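# Spray banana crowns, then rehang the spray gun

## Task

Cover the cut crown of each banana cluster in the tray with treatment spray, without shifting any cluster from where it lies, and afterwards return the spray gun so it hangs on the fork of its post.

## Robot and tools

Robot: two six-joint arms, left_arm and right_arm, each ending in a two-finger gripper. Joint order for every arm, everywhere (rows, result lists): waist, shoulder, elbow, wrist pitch, wrist yaw, wrist roll. Stated joint ranges in radians: waist -2.618 to 3.054, shoulder 0.000 to 3.142, elbow 0.000 to 3.142, wrist pitch -1.571 to 1.571, wrist yaw -1.571 to 1.571, wrist roll -2.094 to 2.094. Real ends may differ by up to 0.059 rad; a target beyond a real end is clipped there and the result may print "joint sent to its limit". Targets more than 0.059 rad outside a stated range (and farther out than the current angle) get the call refused.

Frames: all hand positions (metres) and quaternions (wxyz) are in the scene frame. Its origin sits at table-top height midway between the nominal arm bases; +x points out over the table, +z up, and left_arm is on the +y side (not the image left). Calibrated bases: left_arm at (+0.041, +0.287, +0.021), right_arm at (+0.038, -0.236, +0.039). The gripper's fingers point along its own +z and separate along its y; end_effector_position is the point between the pads, roughly 1 cm short of the fingertips. Printed poses may be off by a few centimetres, more when reaching far.

The row: every command is one row of 14 plain numbers covering both arms even if one stays still: left_arm's six absolute joint angles (rad) then its opening, then the same seven for right_arm. Opening runs -1 (closed) to +1 (fully open, pad gap 0.094 m). These are absolute targets, not offsets. To keep an arm or gripper unchanged, repeat its values from the "Joint targets" and "Tool commands" lines; writing 0 for an opening is a real half-open command.

execute_actions(actions, cameras): actions is a list of actions; each action is a table of up to 15 rows, one per 1/30 s step, and a shorter table keeps its last row to fill 15 steps. Each joint's target is kept within a lead of its measured angle (0.339 rad for waist, shoulder, elbow; 2.2 for the wrist joints), and targets putting the hand over 200 mm from where it is get scaled back, so big moves need several actions. An empty actions list returns images of all cameras plus full state, including the scene number. cameras: list of names, ["all"], or [] for none.

move(target, speed, blend, opening_speed, grip_force, blocking, cameras): target is one 14-number row or a list of up to 15 such rows (absolute joint angles plus openings), visited in order within 10 s overall. All joints interpolate together, so the hand travels on a curve and does not avoid obstacles or the other arm. speed: rad/s for the joint with farthest to go, 0.01 to 12.57, default 0.5; one value or one per target. blend: rad, corner rounding between list targets; 0 stops at each. opening_speed: how fast openings change, per second on the -1 to +1 scale, at least 0.2. grip_force: newtons per pad, 10 to 50, one value or one per arm; it persists, and lower values close slowly. blocking=false returns after about 0.5 s while the motion continues; a new move then replaces it. The result adds a "move:" line: done, off_target (at rest, some joint over 0.035 rad off), moving, held, or fault, possibly naming arms, and limits=held if steps were withheld. done does not mean there was no contact.

wait(seconds): 0 to 10 s, arms hold their last command; a running move keeps going. stop(): brakes a running move. zoom_image(camera, region): camera is cam_head_left or cam_head_right, region [x0, y0, x1, y1] in image pixels, at most 504 by 504, from the latest images. finished_scene(scene): give the current scene's number; it ends the scene irreversibly, so only call it once the clusters are sprayed and the gun hangs on its fork by itself.

Results: Joint positions and Joint velocities per arm (rad, rad/s, then pad gap in m); "within noise" means the arm is still. Joint targets shows where joints are being driven now. grip_measured uses the opening scale and reads slightly wide when empty; when squeezing a hard part it reads a bit narrower than the part. Joint torques follow joint order, include the arm's weight, and wrap at ±28 N m for the first three. "joint command not followed" means the clearance check altered that arm's row. MOTOR HOT appears from 75 °C; at 90 °C the arm folds and stays idle, at 100 °C it goes limp. Stretched poses, held loads and pushing against unreachable targets heat motors.

Cameras: cam_head_left and cam_head_right, 672x504, on one bar behind and above the arms looking down at the table; their calibration is given in the original session and can be a few millimetres and degrees off.

Avoid: knocking or pushing anything out of the work area, moving the banana clusters, dropping the spray gun or letting it fall, releasing it while moving, fast impacts with the table, post or tray, and any contact between the two arms (including one gripper closing on the other's fingers). Keep tension off camera cables, approach contacts slowly, and do not aim targets deep past a contact, since that presses harder.

Each tool is called after "Emit:" as a command line: name --argument value for each argument, lists and objects as JSON in quotes; but a table of rows of numbers goes row by row, as --pt "numbers of a row", without its own name.

## Session

Emit:
execute_actions --actions '[]'

Scene clock: 0.00 s.
left_arm: end_effector_position=(+0.4428, +0.2617, +0.1381) grip_measured=+1.000 end_effector_quat_wxyz=(+0.598, +0.041, +0.799, -0.049) | right_arm: end_effector_position=(+0.4275, -0.2102, +0.1530) grip_measured=+1.000 end_effector_quat_wxyz=(+0.614, +0.006, +0.788, +0.039)
Joint positions: left_arm=[0.025 1.506 0.381 0.839 0.112 0.003 0.094] | right_arm=[0.01 1.511 0.304 0.961 0.012 0.074 0.094]
Joint velocities: within noise
Joint torques (N m): no reading
Motor temperatures (°C): left_arm=[28 33 32 39 27 28 28] | right_arm=[29 30 38 36 29 27 32]
Heat: left arm: 39 °C; right arm: 38 °C.
Joint targets: left_arm=[0.025 1.500 0.387 0.837 0.112 0.003] | right_arm=[0.010 1.509 0.305 0.947 0.012 0.073]
Tool commands: left_gripper/opening=+1.0 right_gripper/opening=+1.0

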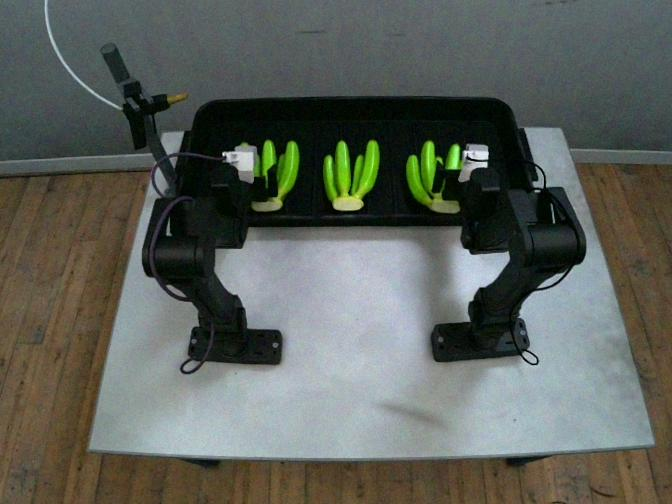

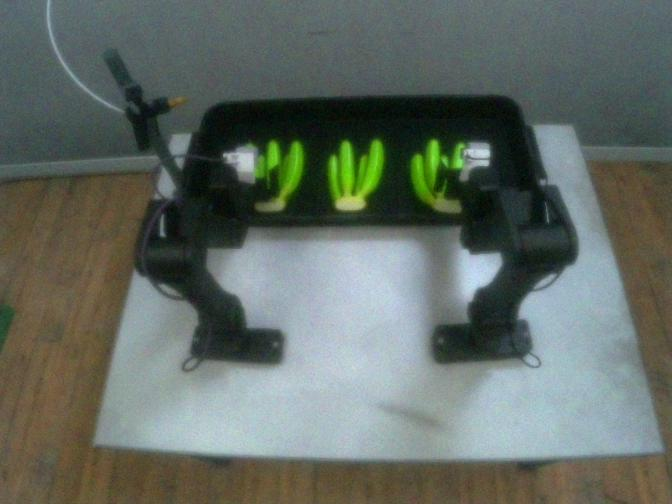

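Emit:
zoom_image --camera "cam_head_left" --region '[90, 30, 210, 210]'

Emit:
zoom_image --camera "cam_head_right" --region '[90, 30, 210, 210]'

Emit:
zoom_image --camera "cam_head_left" --region '[180, 80, 540, 240]'

Scaled by 2.800 from the camera's 672x504 image, which has a finer 960x720 frame.

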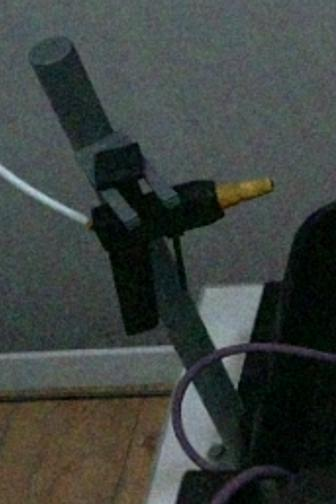

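Scaled by 2.800 from the camera's 672x504 image, which has a finer 960x720 frame.

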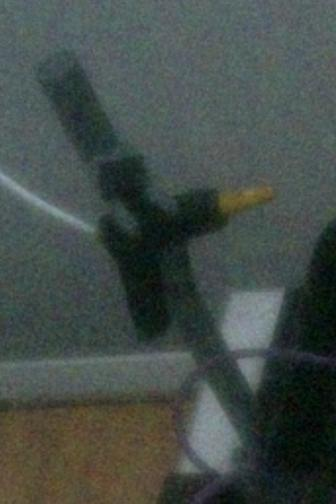

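Scaled by 1.400 from the camera's 672x504 image, which has a finer 960x720 frame.

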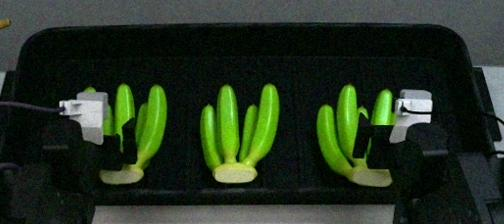

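Emit:
zoom_image --camera "cam_head_left" --region '[100, 40, 190, 150]'

Emit:
zoom_image --camera "cam_head_right" --region '[100, 45, 190, 155]'

Scaled by 4.582 from the camera's 672x504 image, which has a finer 960x720 frame.

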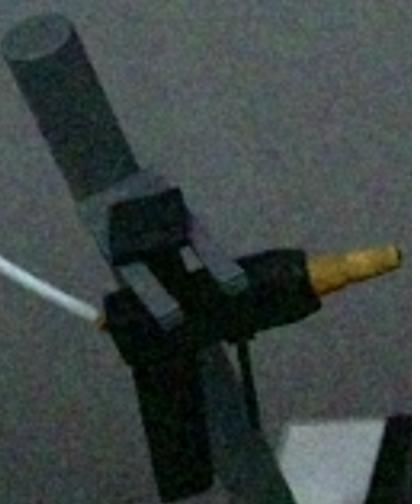

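Scaled by 4.582 from the camera's 672x504 image, which has a finer 960x720 frame.

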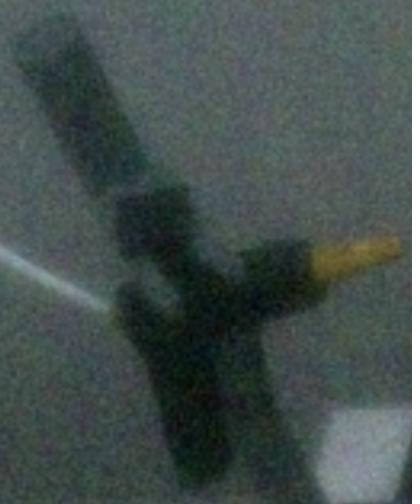

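Emit:
move --pt "0.025 1.0 0.387 0.6 0 0 1 0 0.6 0.3 0 0 0 1" --pt "0.53 0.779 0.357 0.422 0 0 1 -0.2 0.6 0.3 0 0 0 1" --blend '[0.2,0]' --speed 0.8 --cameras '["all"]'

Emit:
zoom_image --camera "cam_head_left" --region '[90, 40, 240, 210]'

Emit:
zoom_image --camera "cam_head_right" --region '[90, 40, 240, 210]'

Scene clock: 107.70 s.
left_arm: end_effector_position=(+0.3365, +0.4410, +0.2832) grip_measured=+1.000 end_effector_quat_wxyz=(+0.687, -0.164, +0.688, +0.166) | right_arm: end_effector_position=(+0.3308, -0.2752, +0.2211) grip_measured=+1.000 end_effector_quat_wxyz=(+0.596, +0.059, +0.800, -0.040)
Joint positions: left_arm=[0.524 0.791 0.373 0.418 0.012 0.002 0.094] | right_arm=[-0.192 0.611 0.304 0.018 0.006 0.008 0.094]
Joint torques (N m): left_arm=[0.66 -1.78 6.97 1.76 -0.12 0.01] | right_arm=[-0.61 -1.01 7.34 1.45 -0.06 -0.06]
Motor temperatures (°C): left_arm=[28 33 33 42 26 27 27] | right_arm=[28 31 39 45 29 26 31]
Heat: left arm: 42 °C; right arm: 45 °C.
Joint targets: left_arm=[0.530 0.779 0.357 0.422 0.000 0.000] | right_arm=[-0.200 0.600 0.300 0.000 0.000 0.000]
move: done

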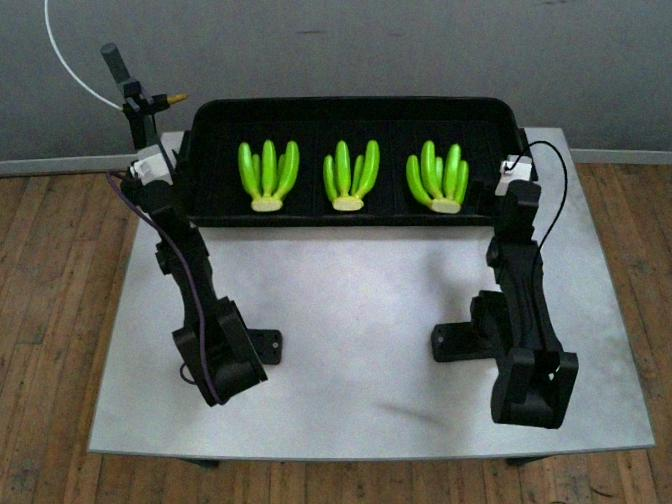

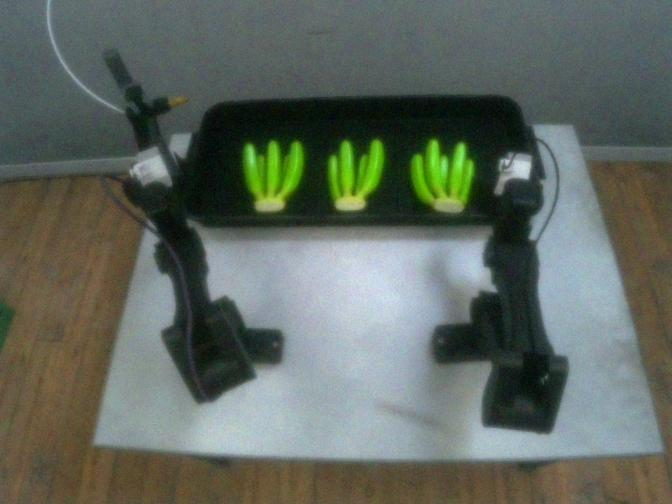

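Scaled by 2.965 from the camera's 672x504 image, which has a finer 960x720 frame.

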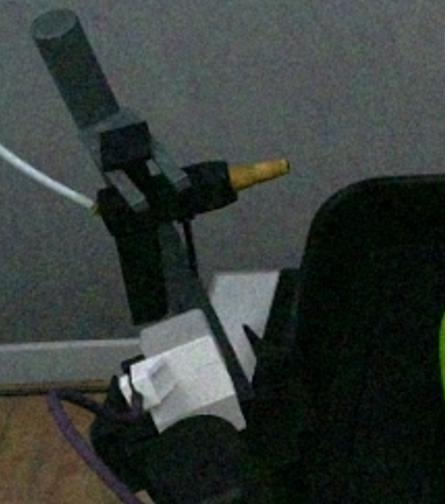

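Scaled by 2.965 from the camera's 672x504 image, which has a finer 960x720 frame.

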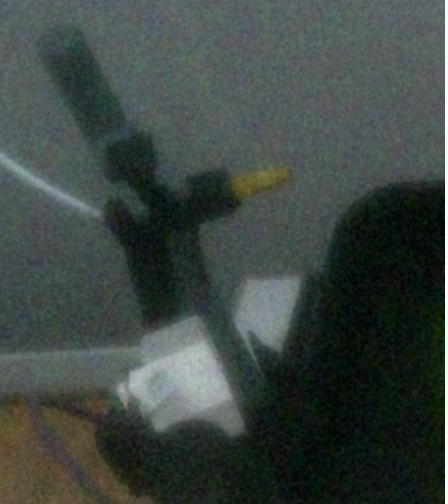

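Emit:
move --target '[0.49,1.15,0.54,0.605,0,0,1,-0.2,0.6,0.3,0,0,0,1]' --speed 0.5 --cameras '["all"]'

Emit:
zoom_image --camera "cam_head_left" --region '[100, 60, 200, 180]'

Emit:
zoom_image --camera "cam_head_right" --region '[100, 60, 200, 180]'

Scene clock: 166.20 s.
left_arm: end_effector_position=(+0.3947, +0.4598, +0.2686) grip_measured=+1.000 end_effector_quat_wxyz=(+0.669, -0.160, +0.709, +0.152) | right_arm: end_effector_position=(+0.3308, -0.2752, +0.2211) grip_measured=+1.000 end_effector_quat_wxyz=(+0.596, +0.059, +0.800, -0.040)
Joint positions: left_arm=[0.497 1.144 0.508 0.578 0.012 0.001 0.094] | right_arm=[-0.192 0.611 0.304 0.018 0.006 0.008 0.094]
Joint torques (N m): left_arm=[-0.73 -2.74 11.28 1.92 -0.14 0.01] | right_arm=[-0.58 -0.92 7.39 1.48 -0.07 -0.05]
Heat: left arm: 42 °C; right arm: 45 °C.
Joint targets: left_arm=[0.490 1.150 0.540 0.605 0.000 0.000] | right_arm=[-0.200 0.600 0.300 0.000 0.000 0.000]
move: done

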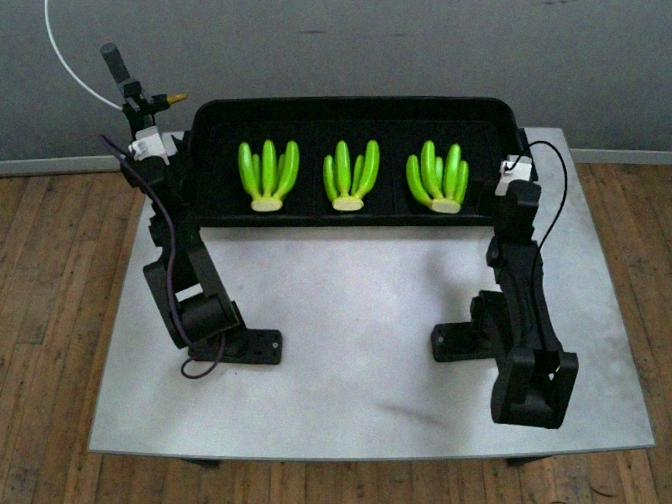

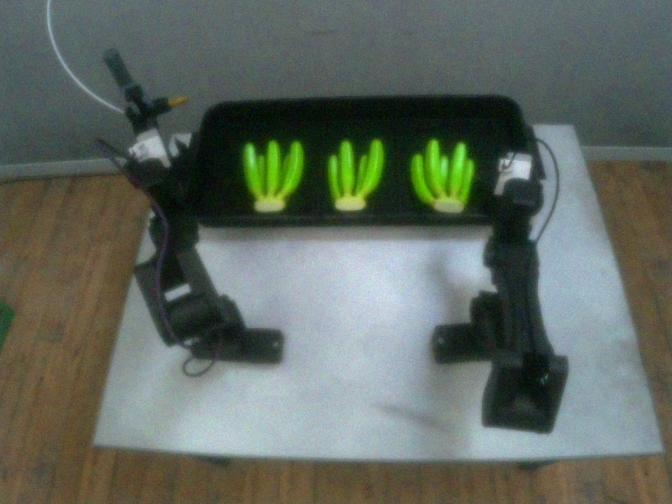

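Scaled by 4.200 from the camera's 672x504 image, which has a finer 960x720 frame.

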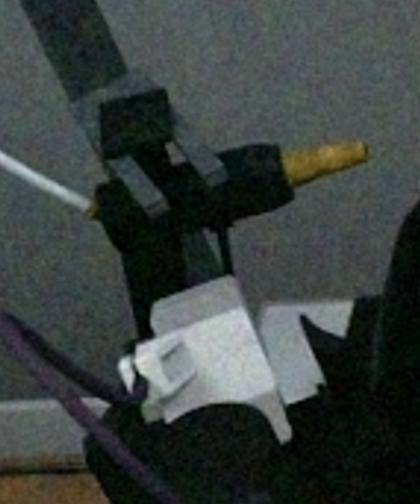

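Scaled by 4.200 from the camera's 672x504 image, which has a finer 960x720 frame.

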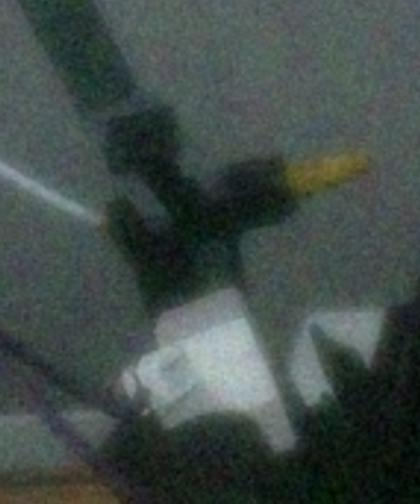

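Emit:
move --target '[0.487,1.245,0.666,0.63,0,0,1,-0.2,0.6,0.3,0,0,0,1]' --speed 0.3 --cameras '["all"]'

Emit:
zoom_image --camera "cam_head_left" --region '[100, 60, 200, 180]'

Emit:
zoom_image --camera "cam_head_right" --region '[100, 60, 200, 180]'

Scene clock: 202.43 s.
left_arm: end_effector_position=(+0.4187, +0.4704, +0.3026) grip_measured=+1.000 end_effector_quat_wxyz=(+0.692, -0.154, +0.688, +0.156) | right_arm: end_effector_position=(+0.3308, -0.2752, +0.2211) grip_measured=+1.000 end_effector_quat_wxyz=(+0.596, +0.059, +0.800, -0.040)
Joint positions: left_arm=[0.495 1.235 0.637 0.605 0.012 0.001 0.094] | right_arm=[-0.192 0.611 0.304 0.018 0.006 0.008 0.094]
Joint torques (N m): left_arm=[-0.79 -3.23 11.14 1.96 -0.17 0.03] | right_arm=[-0.68 -1.13 7.38 1.48 -0.12 -0.08]
Heat: left arm: 45 °C; right arm: 45 °C.
Joint targets: left_arm=[0.487 1.245 0.666 0.630 0.000 0.000] | right_arm=[-0.200 0.600 0.300 0.000 0.000 0.000]
move: done

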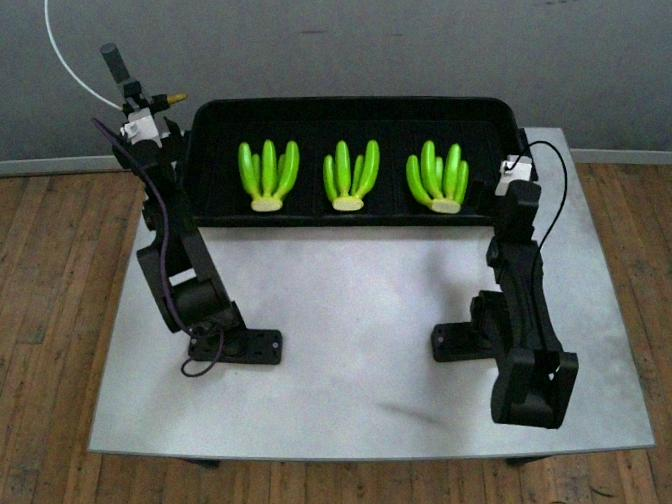

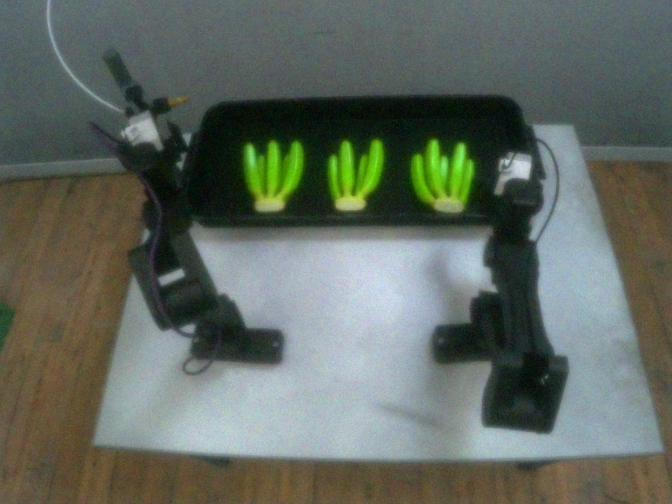

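Scaled by 4.200 from the camera's 672x504 image, which has a finer 960x720 frame.

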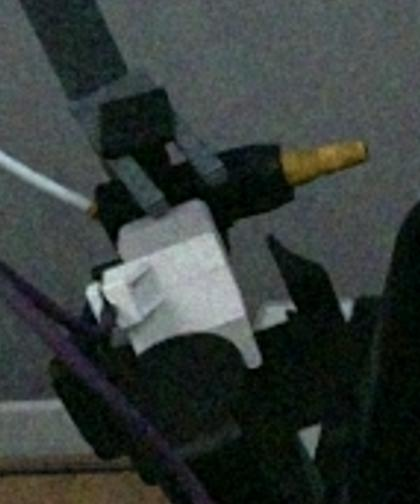

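Scaled by 4.200 from the camera's 672x504 image, which has a finer 960x720 frame.

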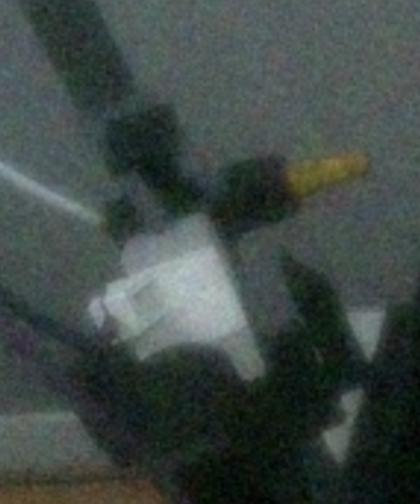

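Emit:
move --target '[0.483,1.445,0.449,1.242,0,0,1,-0.2,0.6,0.3,0,0,0,1]' --speed 0.4 --cameras '["all"]'

Emit:
zoom_image --camera "cam_head_left" --region '[100, 60, 200, 180]'

Emit:
zoom_image --camera "cam_head_right" --region '[100, 60, 200, 180]'

Scene clock: 235.47 s.
left_arm: end_effector_position=(+0.4143, +0.4678, +0.2946) grip_measured=+1.000 end_effector_quat_wxyz=(+0.770, -0.136, +0.599, +0.174) | right_arm: end_effector_position=(+0.3308, -0.2752, +0.2211) grip_measured=+1.000 end_effector_quat_wxyz=(+0.596, +0.059, +0.800, -0.040)
Joint positions: left_arm=[0.491 1.434 0.463 1.22 0.007 -0.003 0.094] | right_arm=[-0.192 0.611 0.304 0.018 0.006 0.008 0.094]
Joint torques (N m): left_arm=[-0.81 -3.82 5.61 1.8 -0.1 0.04] | right_arm=[-0.59 -1.26 7.42 1.49 -0.08 -0.05]
Motor temperatures (°C): left_arm=[27 31 33 47 26 27 26] | right_arm=[28 28 40 45 29 25 30]
Heat: left arm: 47 °C; right arm: 45 °C.
Joint targets: left_arm=[0.483 1.445 0.449 1.242 0.000 0.000] | right_arm=[-0.200 0.600 0.300 0.000 0.000 0.000]
move: done

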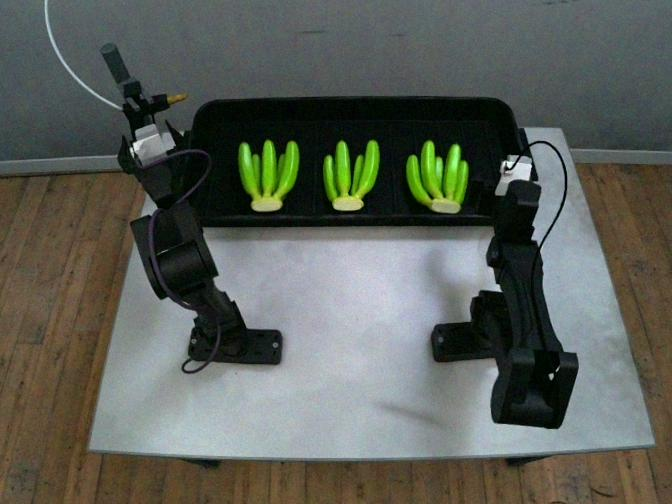

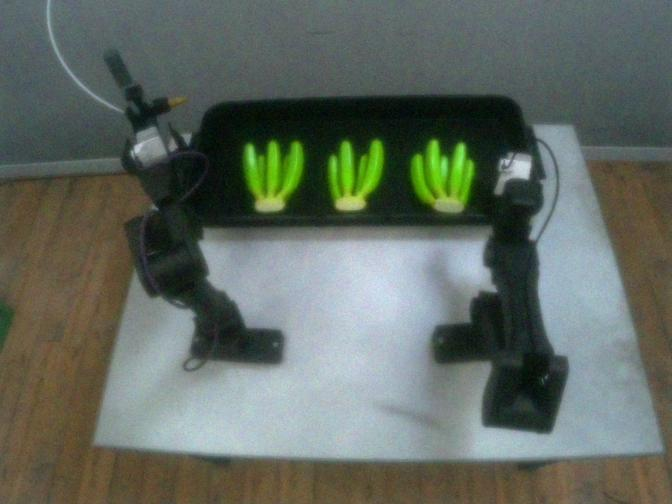

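Scaled by 4.200 from the camera's 672x504 image, which has a finer 960x720 frame.

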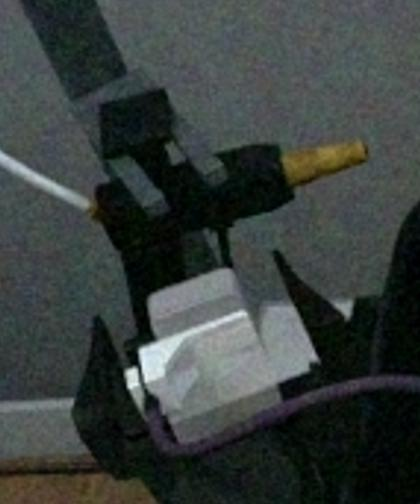

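Scaled by 4.200 from the camera's 672x504 image, which has a finer 960x720 frame.

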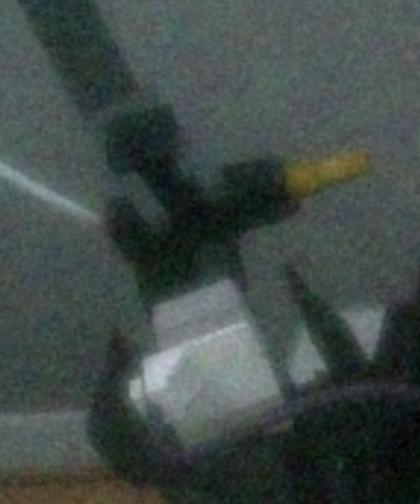

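Emit:
move --target '[0.543,1.53,0.515,1.222,0.15,0,1,-0.2,0.6,0.3,0,0,0,1]' --speed 0.2 --cameras '["all"]'

Emit:
zoom_image --camera "cam_head_left" --region '[100, 60, 200, 180]'

Emit:
zoom_image --camera "cam_head_right" --region '[100, 60, 200, 180]'

Scene clock: 255.53 s.
left_arm: end_effector_position=(+0.4281, +0.4714, +0.2731) grip_measured=+1.000 end_effector_quat_wxyz=(+0.758, -0.108, +0.626, +0.149) | right_arm: end_effector_position=(+0.3308, -0.2752, +0.2211) grip_measured=+1.000 end_effector_quat_wxyz=(+0.596, +0.059, +0.800, -0.040)
Joint positions: left_arm=[0.536 1.517 0.489 1.222 0.13 -0.003 0.094] | right_arm=[-0.192 0.611 0.304 0.018 0.006 0.008 0.094]
Joint torques (N m): left_arm=[0.7 -4.25 9.29 1.63 0.19 0.06] | right_arm=[-0.66 -1.14 7.53 1.49 -0.07 -0.11]
Heat: left arm: 44 °C; right arm: 45 °C.
Joint targets: left_arm=[0.543 1.530 0.515 1.222 0.150 0.000] | right_arm=[-0.200 0.600 0.300 0.000 0.000 0.000]
move: done

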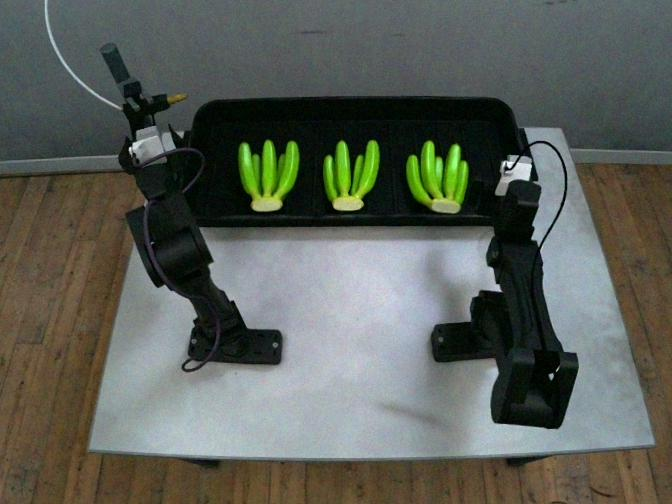

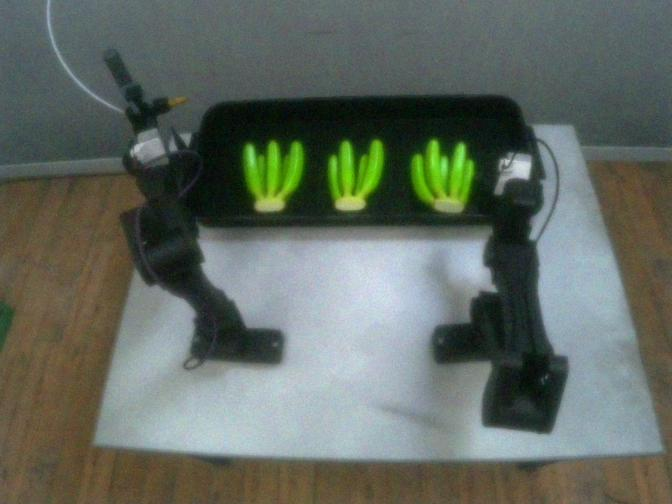

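Scaled by 4.200 from the camera's 672x504 image, which has a finer 960x720 frame.

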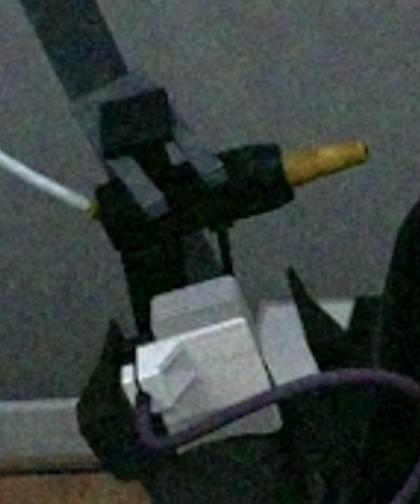

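Scaled by 4.200 from the camera's 672x504 image, which has a finer 960x720 frame.

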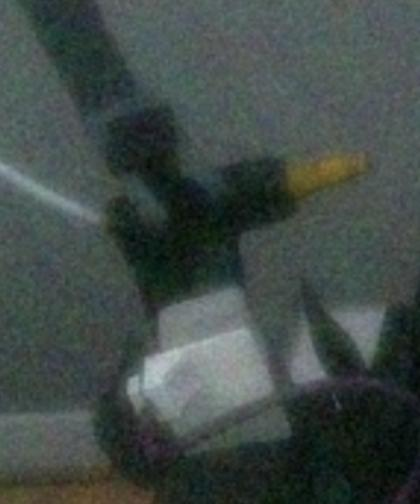

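Emit:
move --target '[0.543,1.547,0.572,1.19,0.15,0,1,-0.2,0.6,0.3,0,0,0,1]' --speed 0.2 --cameras '["all"]'

Emit:
zoom_image --camera "cam_head_left" --region '[100, 60, 200, 180]'

Emit:
zoom_image --camera "cam_head_right" --region '[100, 60, 200, 180]'

Scene clock: 268.53 s.
left_arm: end_effector_position=(+0.4376, +0.4763, +0.2845) grip_measured=+1.000 end_effector_quat_wxyz=(+0.762, -0.106, +0.621, +0.150) | right_arm: end_effector_position=(+0.3308, -0.2752, +0.2211) grip_measured=+1.000 end_effector_quat_wxyz=(+0.596, +0.059, +0.800, -0.040)
Joint positions: left_arm=[0.536 1.532 0.547 1.195 0.131 -0.003 0.094] | right_arm=[-0.192 0.611 0.304 0.018 0.006 0.008 0.094]
Joint torques (N m): left_arm=[0.69 -4.37 9.42 1.55 0.23 0.06] | right_arm=[-0.59 -1.11 7.61 1.49 -0.08 -0.01]
Heat: left arm: 43 °C; right arm: 45 °C.
Joint targets: left_arm=[0.543 1.547 0.572 1.190 0.150 0.000] | right_arm=[-0.200 0.600 0.300 0.000 0.000 0.000]
move: done

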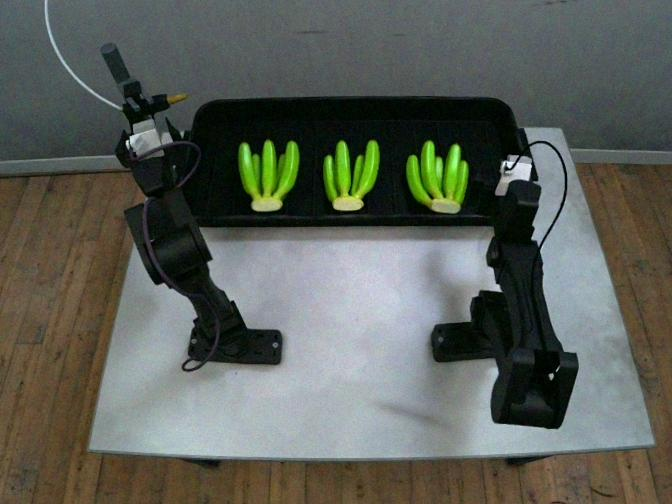

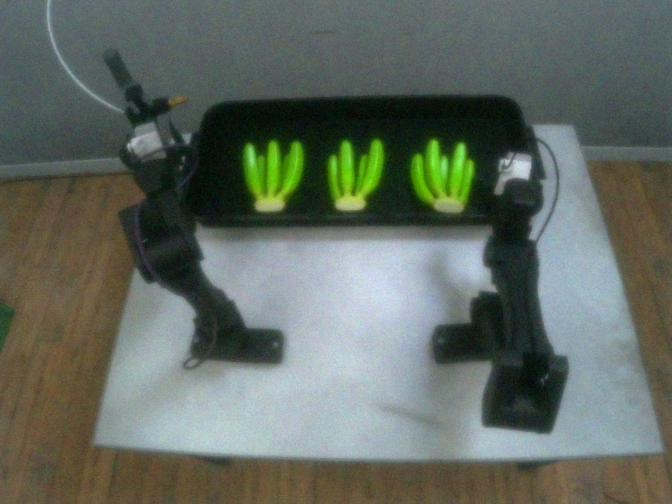

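Scaled by 4.200 from the camera's 672x504 image, which has a finer 960x720 frame.

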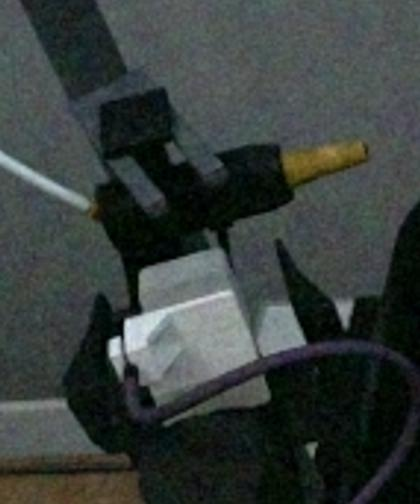

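Scaled by 4.200 from the camera's 672x504 image, which has a finer 960x720 frame.

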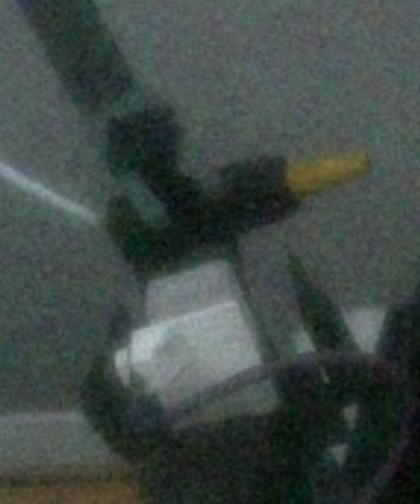

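Emit:
move --target '[0.543,1.547,0.572,1.190,0.15,0,-0.2,-0.2,0.6,0.3,0,0,0,1]' --grip_force 10 --opening_speed 0.4 --cameras '["cam_head_left"]'

Emit:
zoom_image --camera "cam_head_left" --region '[100, 60, 200, 180]'

Scene clock: 280.77 s.
left_arm: end_effector_position=(+0.4375, +0.4772, +0.2829) grip_measured=+0.191 end_effector_quat_wxyz=(+0.759, -0.105, +0.624, +0.152) | right_arm: end_effector_position=(+0.3308, -0.2752, +0.2211) grip_measured=+1.000 end_effector_quat_wxyz=(+0.596, +0.059, +0.800, -0.040)
Joint positions: left_arm=[0.539 1.532 0.547 1.188 0.133 0.004 0.056] | right_arm=[-0.192 0.611 0.304 0.018 0.006 0.008 0.094]
Joint torques (N m): left_arm=[0.39 -4.4 9.37 1.64 0.19 -0.02] | right_arm=[-0.75 -0.95 7.39 1.47 -0.11 -0.07]
Heat: left arm: 43 °C; right arm: 45 °C.
Joint targets: left_arm=[0.543 1.547 0.572 1.190 0.150 0.000] | right_arm=[-0.200 0.600 0.300 0.000 0.000 0.000]
grip_force (N): 10, 10
move: done
Images, in order (width x height): cam_head_left 672x504.

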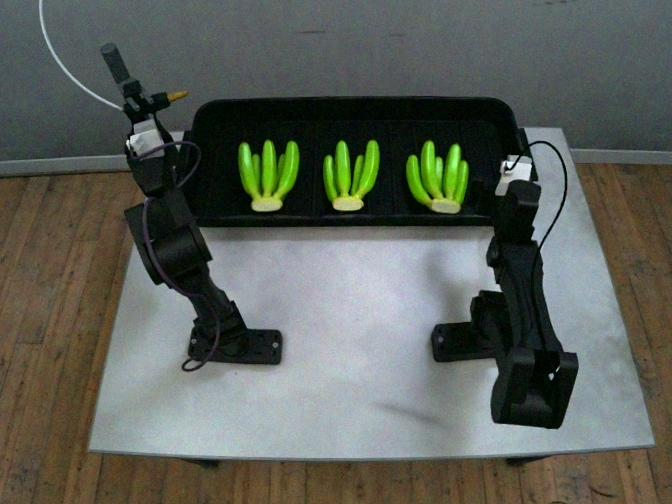

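Scaled by 4.200 from the camera's 672x504 image, which has a finer 960x720 frame.

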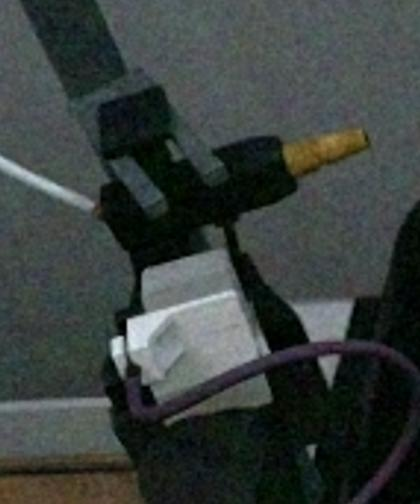

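Emit:
move --target '[0.543,1.511,0.594,1.134,0.15,0,-0.2,-0.2,0.6,0.3,0,0,0,1]' --speed 0.1 --cameras '["cam_head_left"]'

Emit:
zoom_image --camera "cam_head_left" --region '[100, 60, 200, 180]'

Scene clock: 294.67 s.
left_arm: end_effector_position=(+0.4418, +0.4782, +0.2827) grip_measured=+0.168 end_effector_quat_wxyz=(+0.754, -0.102, +0.631, +0.150) | right_arm: end_effector_position=(+0.3308, -0.2752, +0.2211) grip_measured=+1.000 end_effector_quat_wxyz=(+0.596, +0.059, +0.800, -0.040)
Joint positions: left_arm=[0.539 1.532 0.568 1.151 0.139 0.009 0.055] | right_arm=[-0.192 0.611 0.304 0.018 0.006 0.008 0.094]
Joint torques (N m): left_arm=[0.39 -7.49 9.47 1.48 0.11 -0.04] | right_arm=[-0.61 -1.1 7.5 1.47 -0.11 -0.09]
Heat: left arm: 44 °C; right arm: 45 °C.
Joint targets: left_arm=[0.543 1.511 0.594 1.134 0.150 0.000] | right_arm=[-0.200 0.600 0.300 0.000 0.000 0.000]
grip_force (N): 10, 10
move: done
Images, in order (width x height): cam_head_left 672x504.

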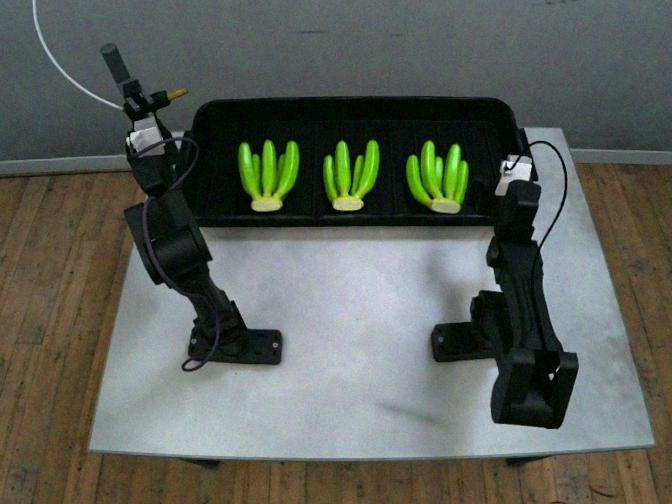

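Scaled by 4.200 from the camera's 672x504 image, which has a finer 960x720 frame.

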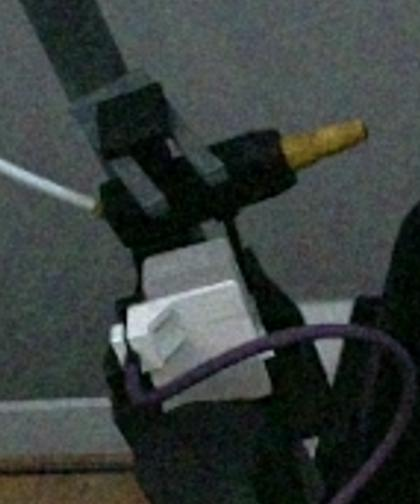

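Emit:
move --target '[0.543,1.475,0.614,1.08,0.15,0,-0.2,-0.2,0.6,0.3,0,0,0,1]' --speed 0.1 --cameras '["cam_head_left"]'

Emit:
zoom_image --camera "cam_head_left" --region '[100, 60, 200, 180]'

Scene clock: 302.40 s.
left_arm: end_effector_position=(+0.4426, +0.4780, +0.2825) grip_measured=+0.165 end_effector_quat_wxyz=(+0.745, -0.105, +0.643, +0.146) | right_arm: end_effector_position=(+0.3308, -0.2752, +0.2211) grip_measured=+1.000 end_effector_quat_wxyz=(+0.596, +0.059, +0.800, -0.040)
Joint positions: left_arm=[0.539 1.503 0.582 1.075 0.143 0.009 0.055] | right_arm=[-0.192 0.611 0.304 0.018 0.006 0.008 0.094]
Joint torques (N m): left_arm=[0.4 -7.99 10.32 1.72 0.05 -0.08] | right_arm=[-0.58 -1.13 7.62 1.48 -0.11 -0.03]
Heat: left arm: 43 °C; right arm: 46 °C.
Joint targets: left_arm=[0.543 1.475 0.614 1.080 0.150 0.000] | right_arm=[-0.200 0.600 0.300 0.000 0.000 0.000]
grip_force (N): 10, 10
move: done
Images, in order (width x height): cam_head_left 672x504.

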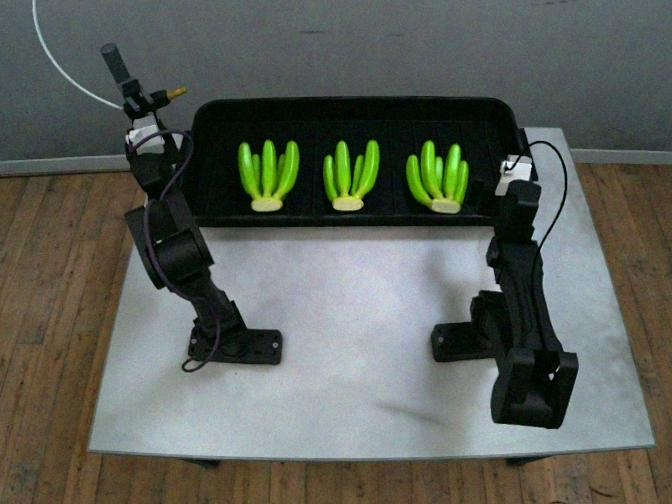

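Scaled by 4.200 from the camera's 672x504 image, which has a finer 960x720 frame.

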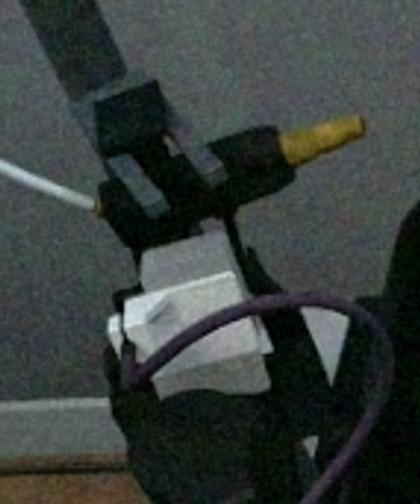

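Emit:
move --pt "0.543 1.511 0.594 1.134 0.15 0 -0.2 -0.2 0.6 0.3 0 0 0 1" --pt "0.552 1.382 0.488 1.111 0.16 0 -0.2 -0.2 0.6 0.3 0 0 0 1" --speed 0.1 --cameras '["cam_head_left"]'

Emit:
zoom_image --camera "cam_head_left" --region '[100, 60, 200, 180]'

Scene clock: 317.47 s.
left_arm: end_effector_position=(+0.4225, +0.4666, +0.2858) grip_measured=+0.135 end_effector_quat_wxyz=(+0.750, -0.099, +0.637, +0.149) | right_arm: end_effector_position=(+0.3308, -0.2752, +0.2211) grip_measured=+1.000 end_effector_quat_wxyz=(+0.596, +0.059, +0.800, -0.040)
Joint positions: left_arm=[0.54 1.413 0.5 1.085 0.147 0.017 0.053] | right_arm=[-0.192 0.611 0.304 0.018 0.006 0.008 0.094]
Joint torques (N m): left_arm=[1.17 -7.43 6.15 1.92 0.11 -0.15] | right_arm=[-0.61 -1.11 7.64 1.51 -0.1 -0.05]
Heat: left arm: 44 °C; right arm: 46 °C.
Joint targets: left_arm=[0.552 1.382 0.488 1.111 0.160 0.000] | right_arm=[-0.200 0.600 0.300 0.000 0.000 0.000]
grip_force (N): 10, 10
move: done
Images, in order (width x height): cam_head_left 672x504.

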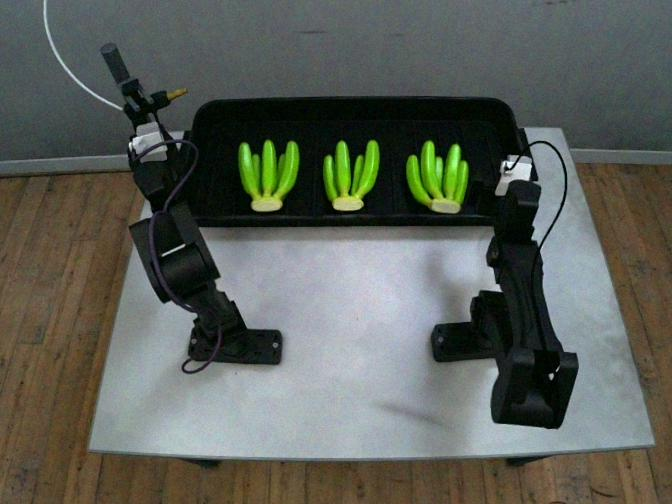

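Scaled by 4.200 from the camera's 672x504 image, which has a finer 960x720 frame.

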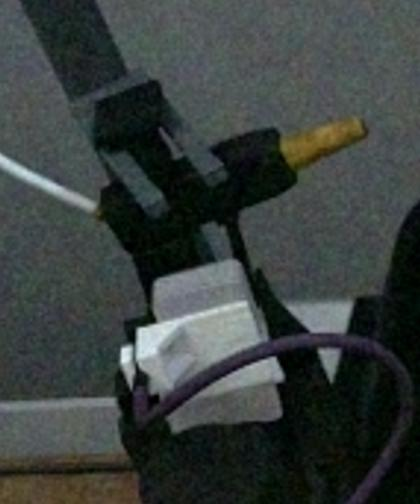

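Emit:
move --pt "0.543 1.547 0.572 1.190 0.15 0 -0.2 -0.2 0.6 0.3 0 0 0 1" --pt "0.543 1.547 0.572 1.190 0.15 0 0.8 -0.2 0.6 0.3 0 0 0 1" --pt "0.543 1.557 0.585 1.187 0.15 0 0.8 -0.2 0.6 0.3 0 0 0 1" --grip_force 25 --opening_speed 0.4 --speed 0.1 --cameras '["all"]'

Emit:
zoom_image --camera "cam_head_left" --region '[100, 60, 200, 180]'

Emit:
zoom_image --camera "cam_head_right" --region '[100, 60, 200, 180]'

Scene clock: 338.47 s.
left_arm: end_effector_position=(+0.4406, +0.4766, +0.2837) grip_measured=+0.798 end_effector_quat_wxyz=(+0.761, -0.099, +0.624, +0.147) | right_arm: end_effector_position=(+0.3308, -0.2752, +0.2211) grip_measured=+1.000 end_effector_quat_wxyz=(+0.596, +0.059, +0.800, -0.040)
Joint positions: left_arm=[0.541 1.543 0.558 1.189 0.15 0.003 0.084] | right_arm=[-0.192 0.611 0.304 0.018 0.006 0.008 0.094]
Joint torques (N m): left_arm=[0.24 -4.51 9.48 1.59 -0.01 -0.01] | right_arm=[-0.66 -0.98 7.45 1.48 -0.08 -0.11]
Heat: left arm: 44 °C; right arm: 46 °C.
Joint targets: left_arm=[0.543 1.557 0.585 1.187 0.150 0.000] | right_arm=[-0.200 0.600 0.300 0.000 0.000 0.000]
grip_force (N): 25, 25
move: done

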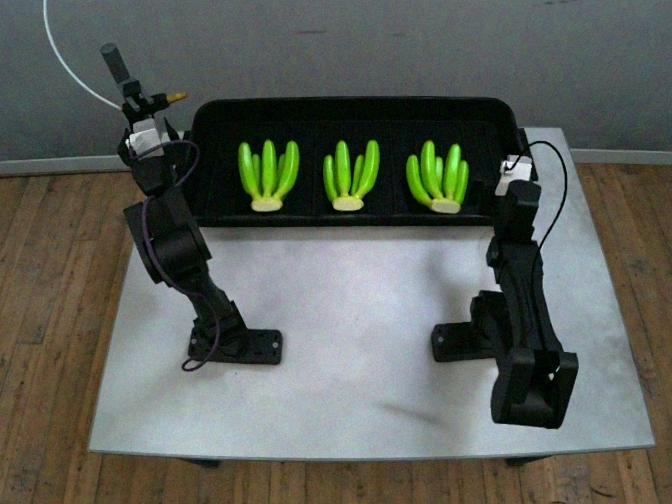

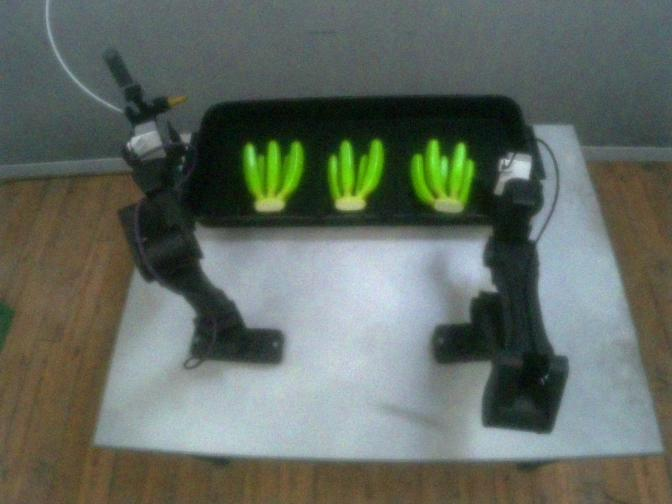

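Scaled by 4.200 from the camera's 672x504 image, which has a finer 960x720 frame.

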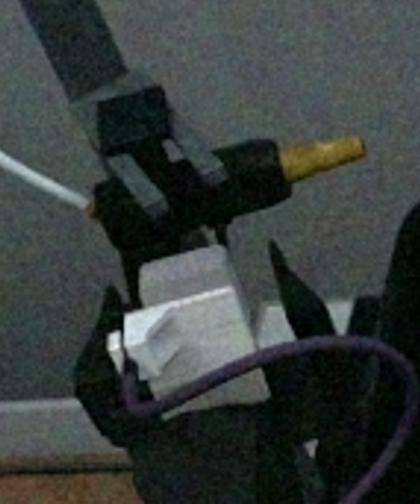

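Scaled by 4.200 from the camera's 672x504 image, which has a finer 960x720 frame.

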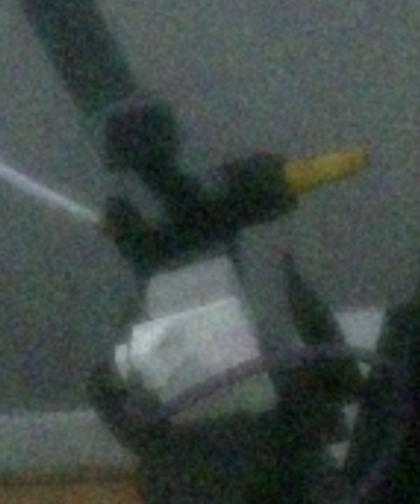

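Emit:
move --pt "0.543 1.557 0.585 1.187 0.15 0 -0.3 -0.2 0.6 0.3 0 0 0 1" --pt "0.543 1.515 0.605 1.125 0.15 0 -0.3 -0.2 0.6 0.3 0 0 0 1" --opening_speed 0.6 --speed '[0.1,0.1]' --cameras '["all"]'

Emit:
zoom_image --camera "cam_head_left" --region '[100, 60, 200, 180]'

Scene clock: 352.87 s.
left_arm: end_effector_position=(+0.4443, +0.4811, +0.2736) grip_measured=-0.298 end_effector_quat_wxyz=(+0.744, -0.109, +0.643, +0.145) | right_arm: end_effector_position=(+0.3308, -0.2752, +0.2211) grip_measured=+1.000 end_effector_quat_wxyz=(+0.596, +0.059, +0.800, -0.040)
Joint positions: left_arm=[0.543 1.544 0.574 1.122 0.142 0.002 0.033] | right_arm=[-0.192 0.611 0.304 0.018 0.006 0.008 0.094]
Joint torques (N m): left_arm=[0.01 -8.18 10.03 1.69 0.08 0.02] | right_arm=[-0.65 -1.07 7.39 1.5 -0.09 -0.09]
Heat: left arm: 44 °C; right arm: 46 °C.
Joint targets: left_arm=[0.543 1.515 0.605 1.125 0.150 0.000] | right_arm=[-0.200 0.600 0.300 0.000 0.000 0.000]
grip_force (N): 25, 25
move: done

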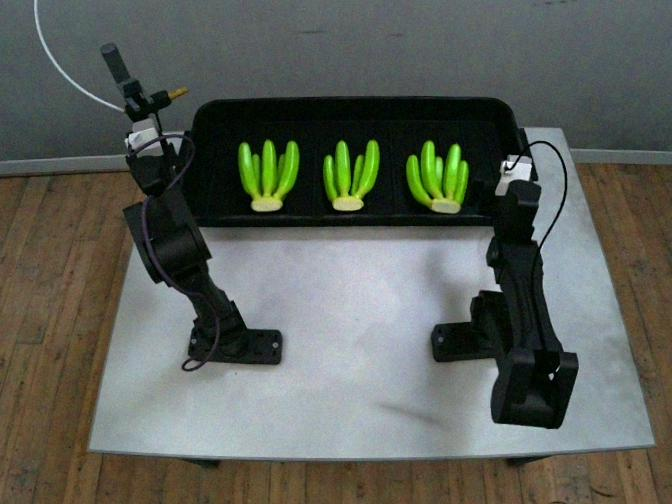

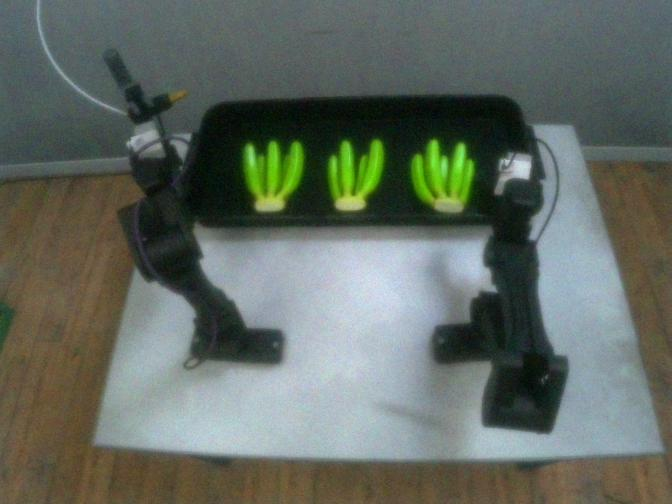

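Scaled by 4.200 from the camera's 672x504 image, which has a finer 960x720 frame.

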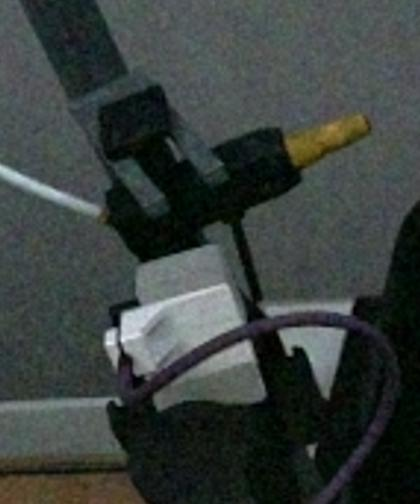

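Emit:
zoom_image --camera "cam_head_left" --region '[115, 75, 185, 165]'

Emit:
zoom_image --camera "cam_head_right" --region '[115, 75, 185, 165]'

Scaled by 5.600 from the camera's 672x504 image, which has a finer 960x720 frame.

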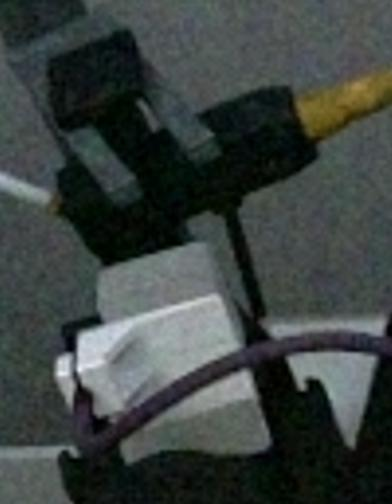

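Scaled by 5.600 from the camera's 672x504 image, which has a finer 960x720 frame.

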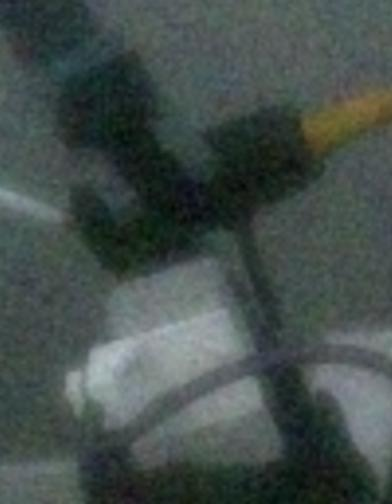

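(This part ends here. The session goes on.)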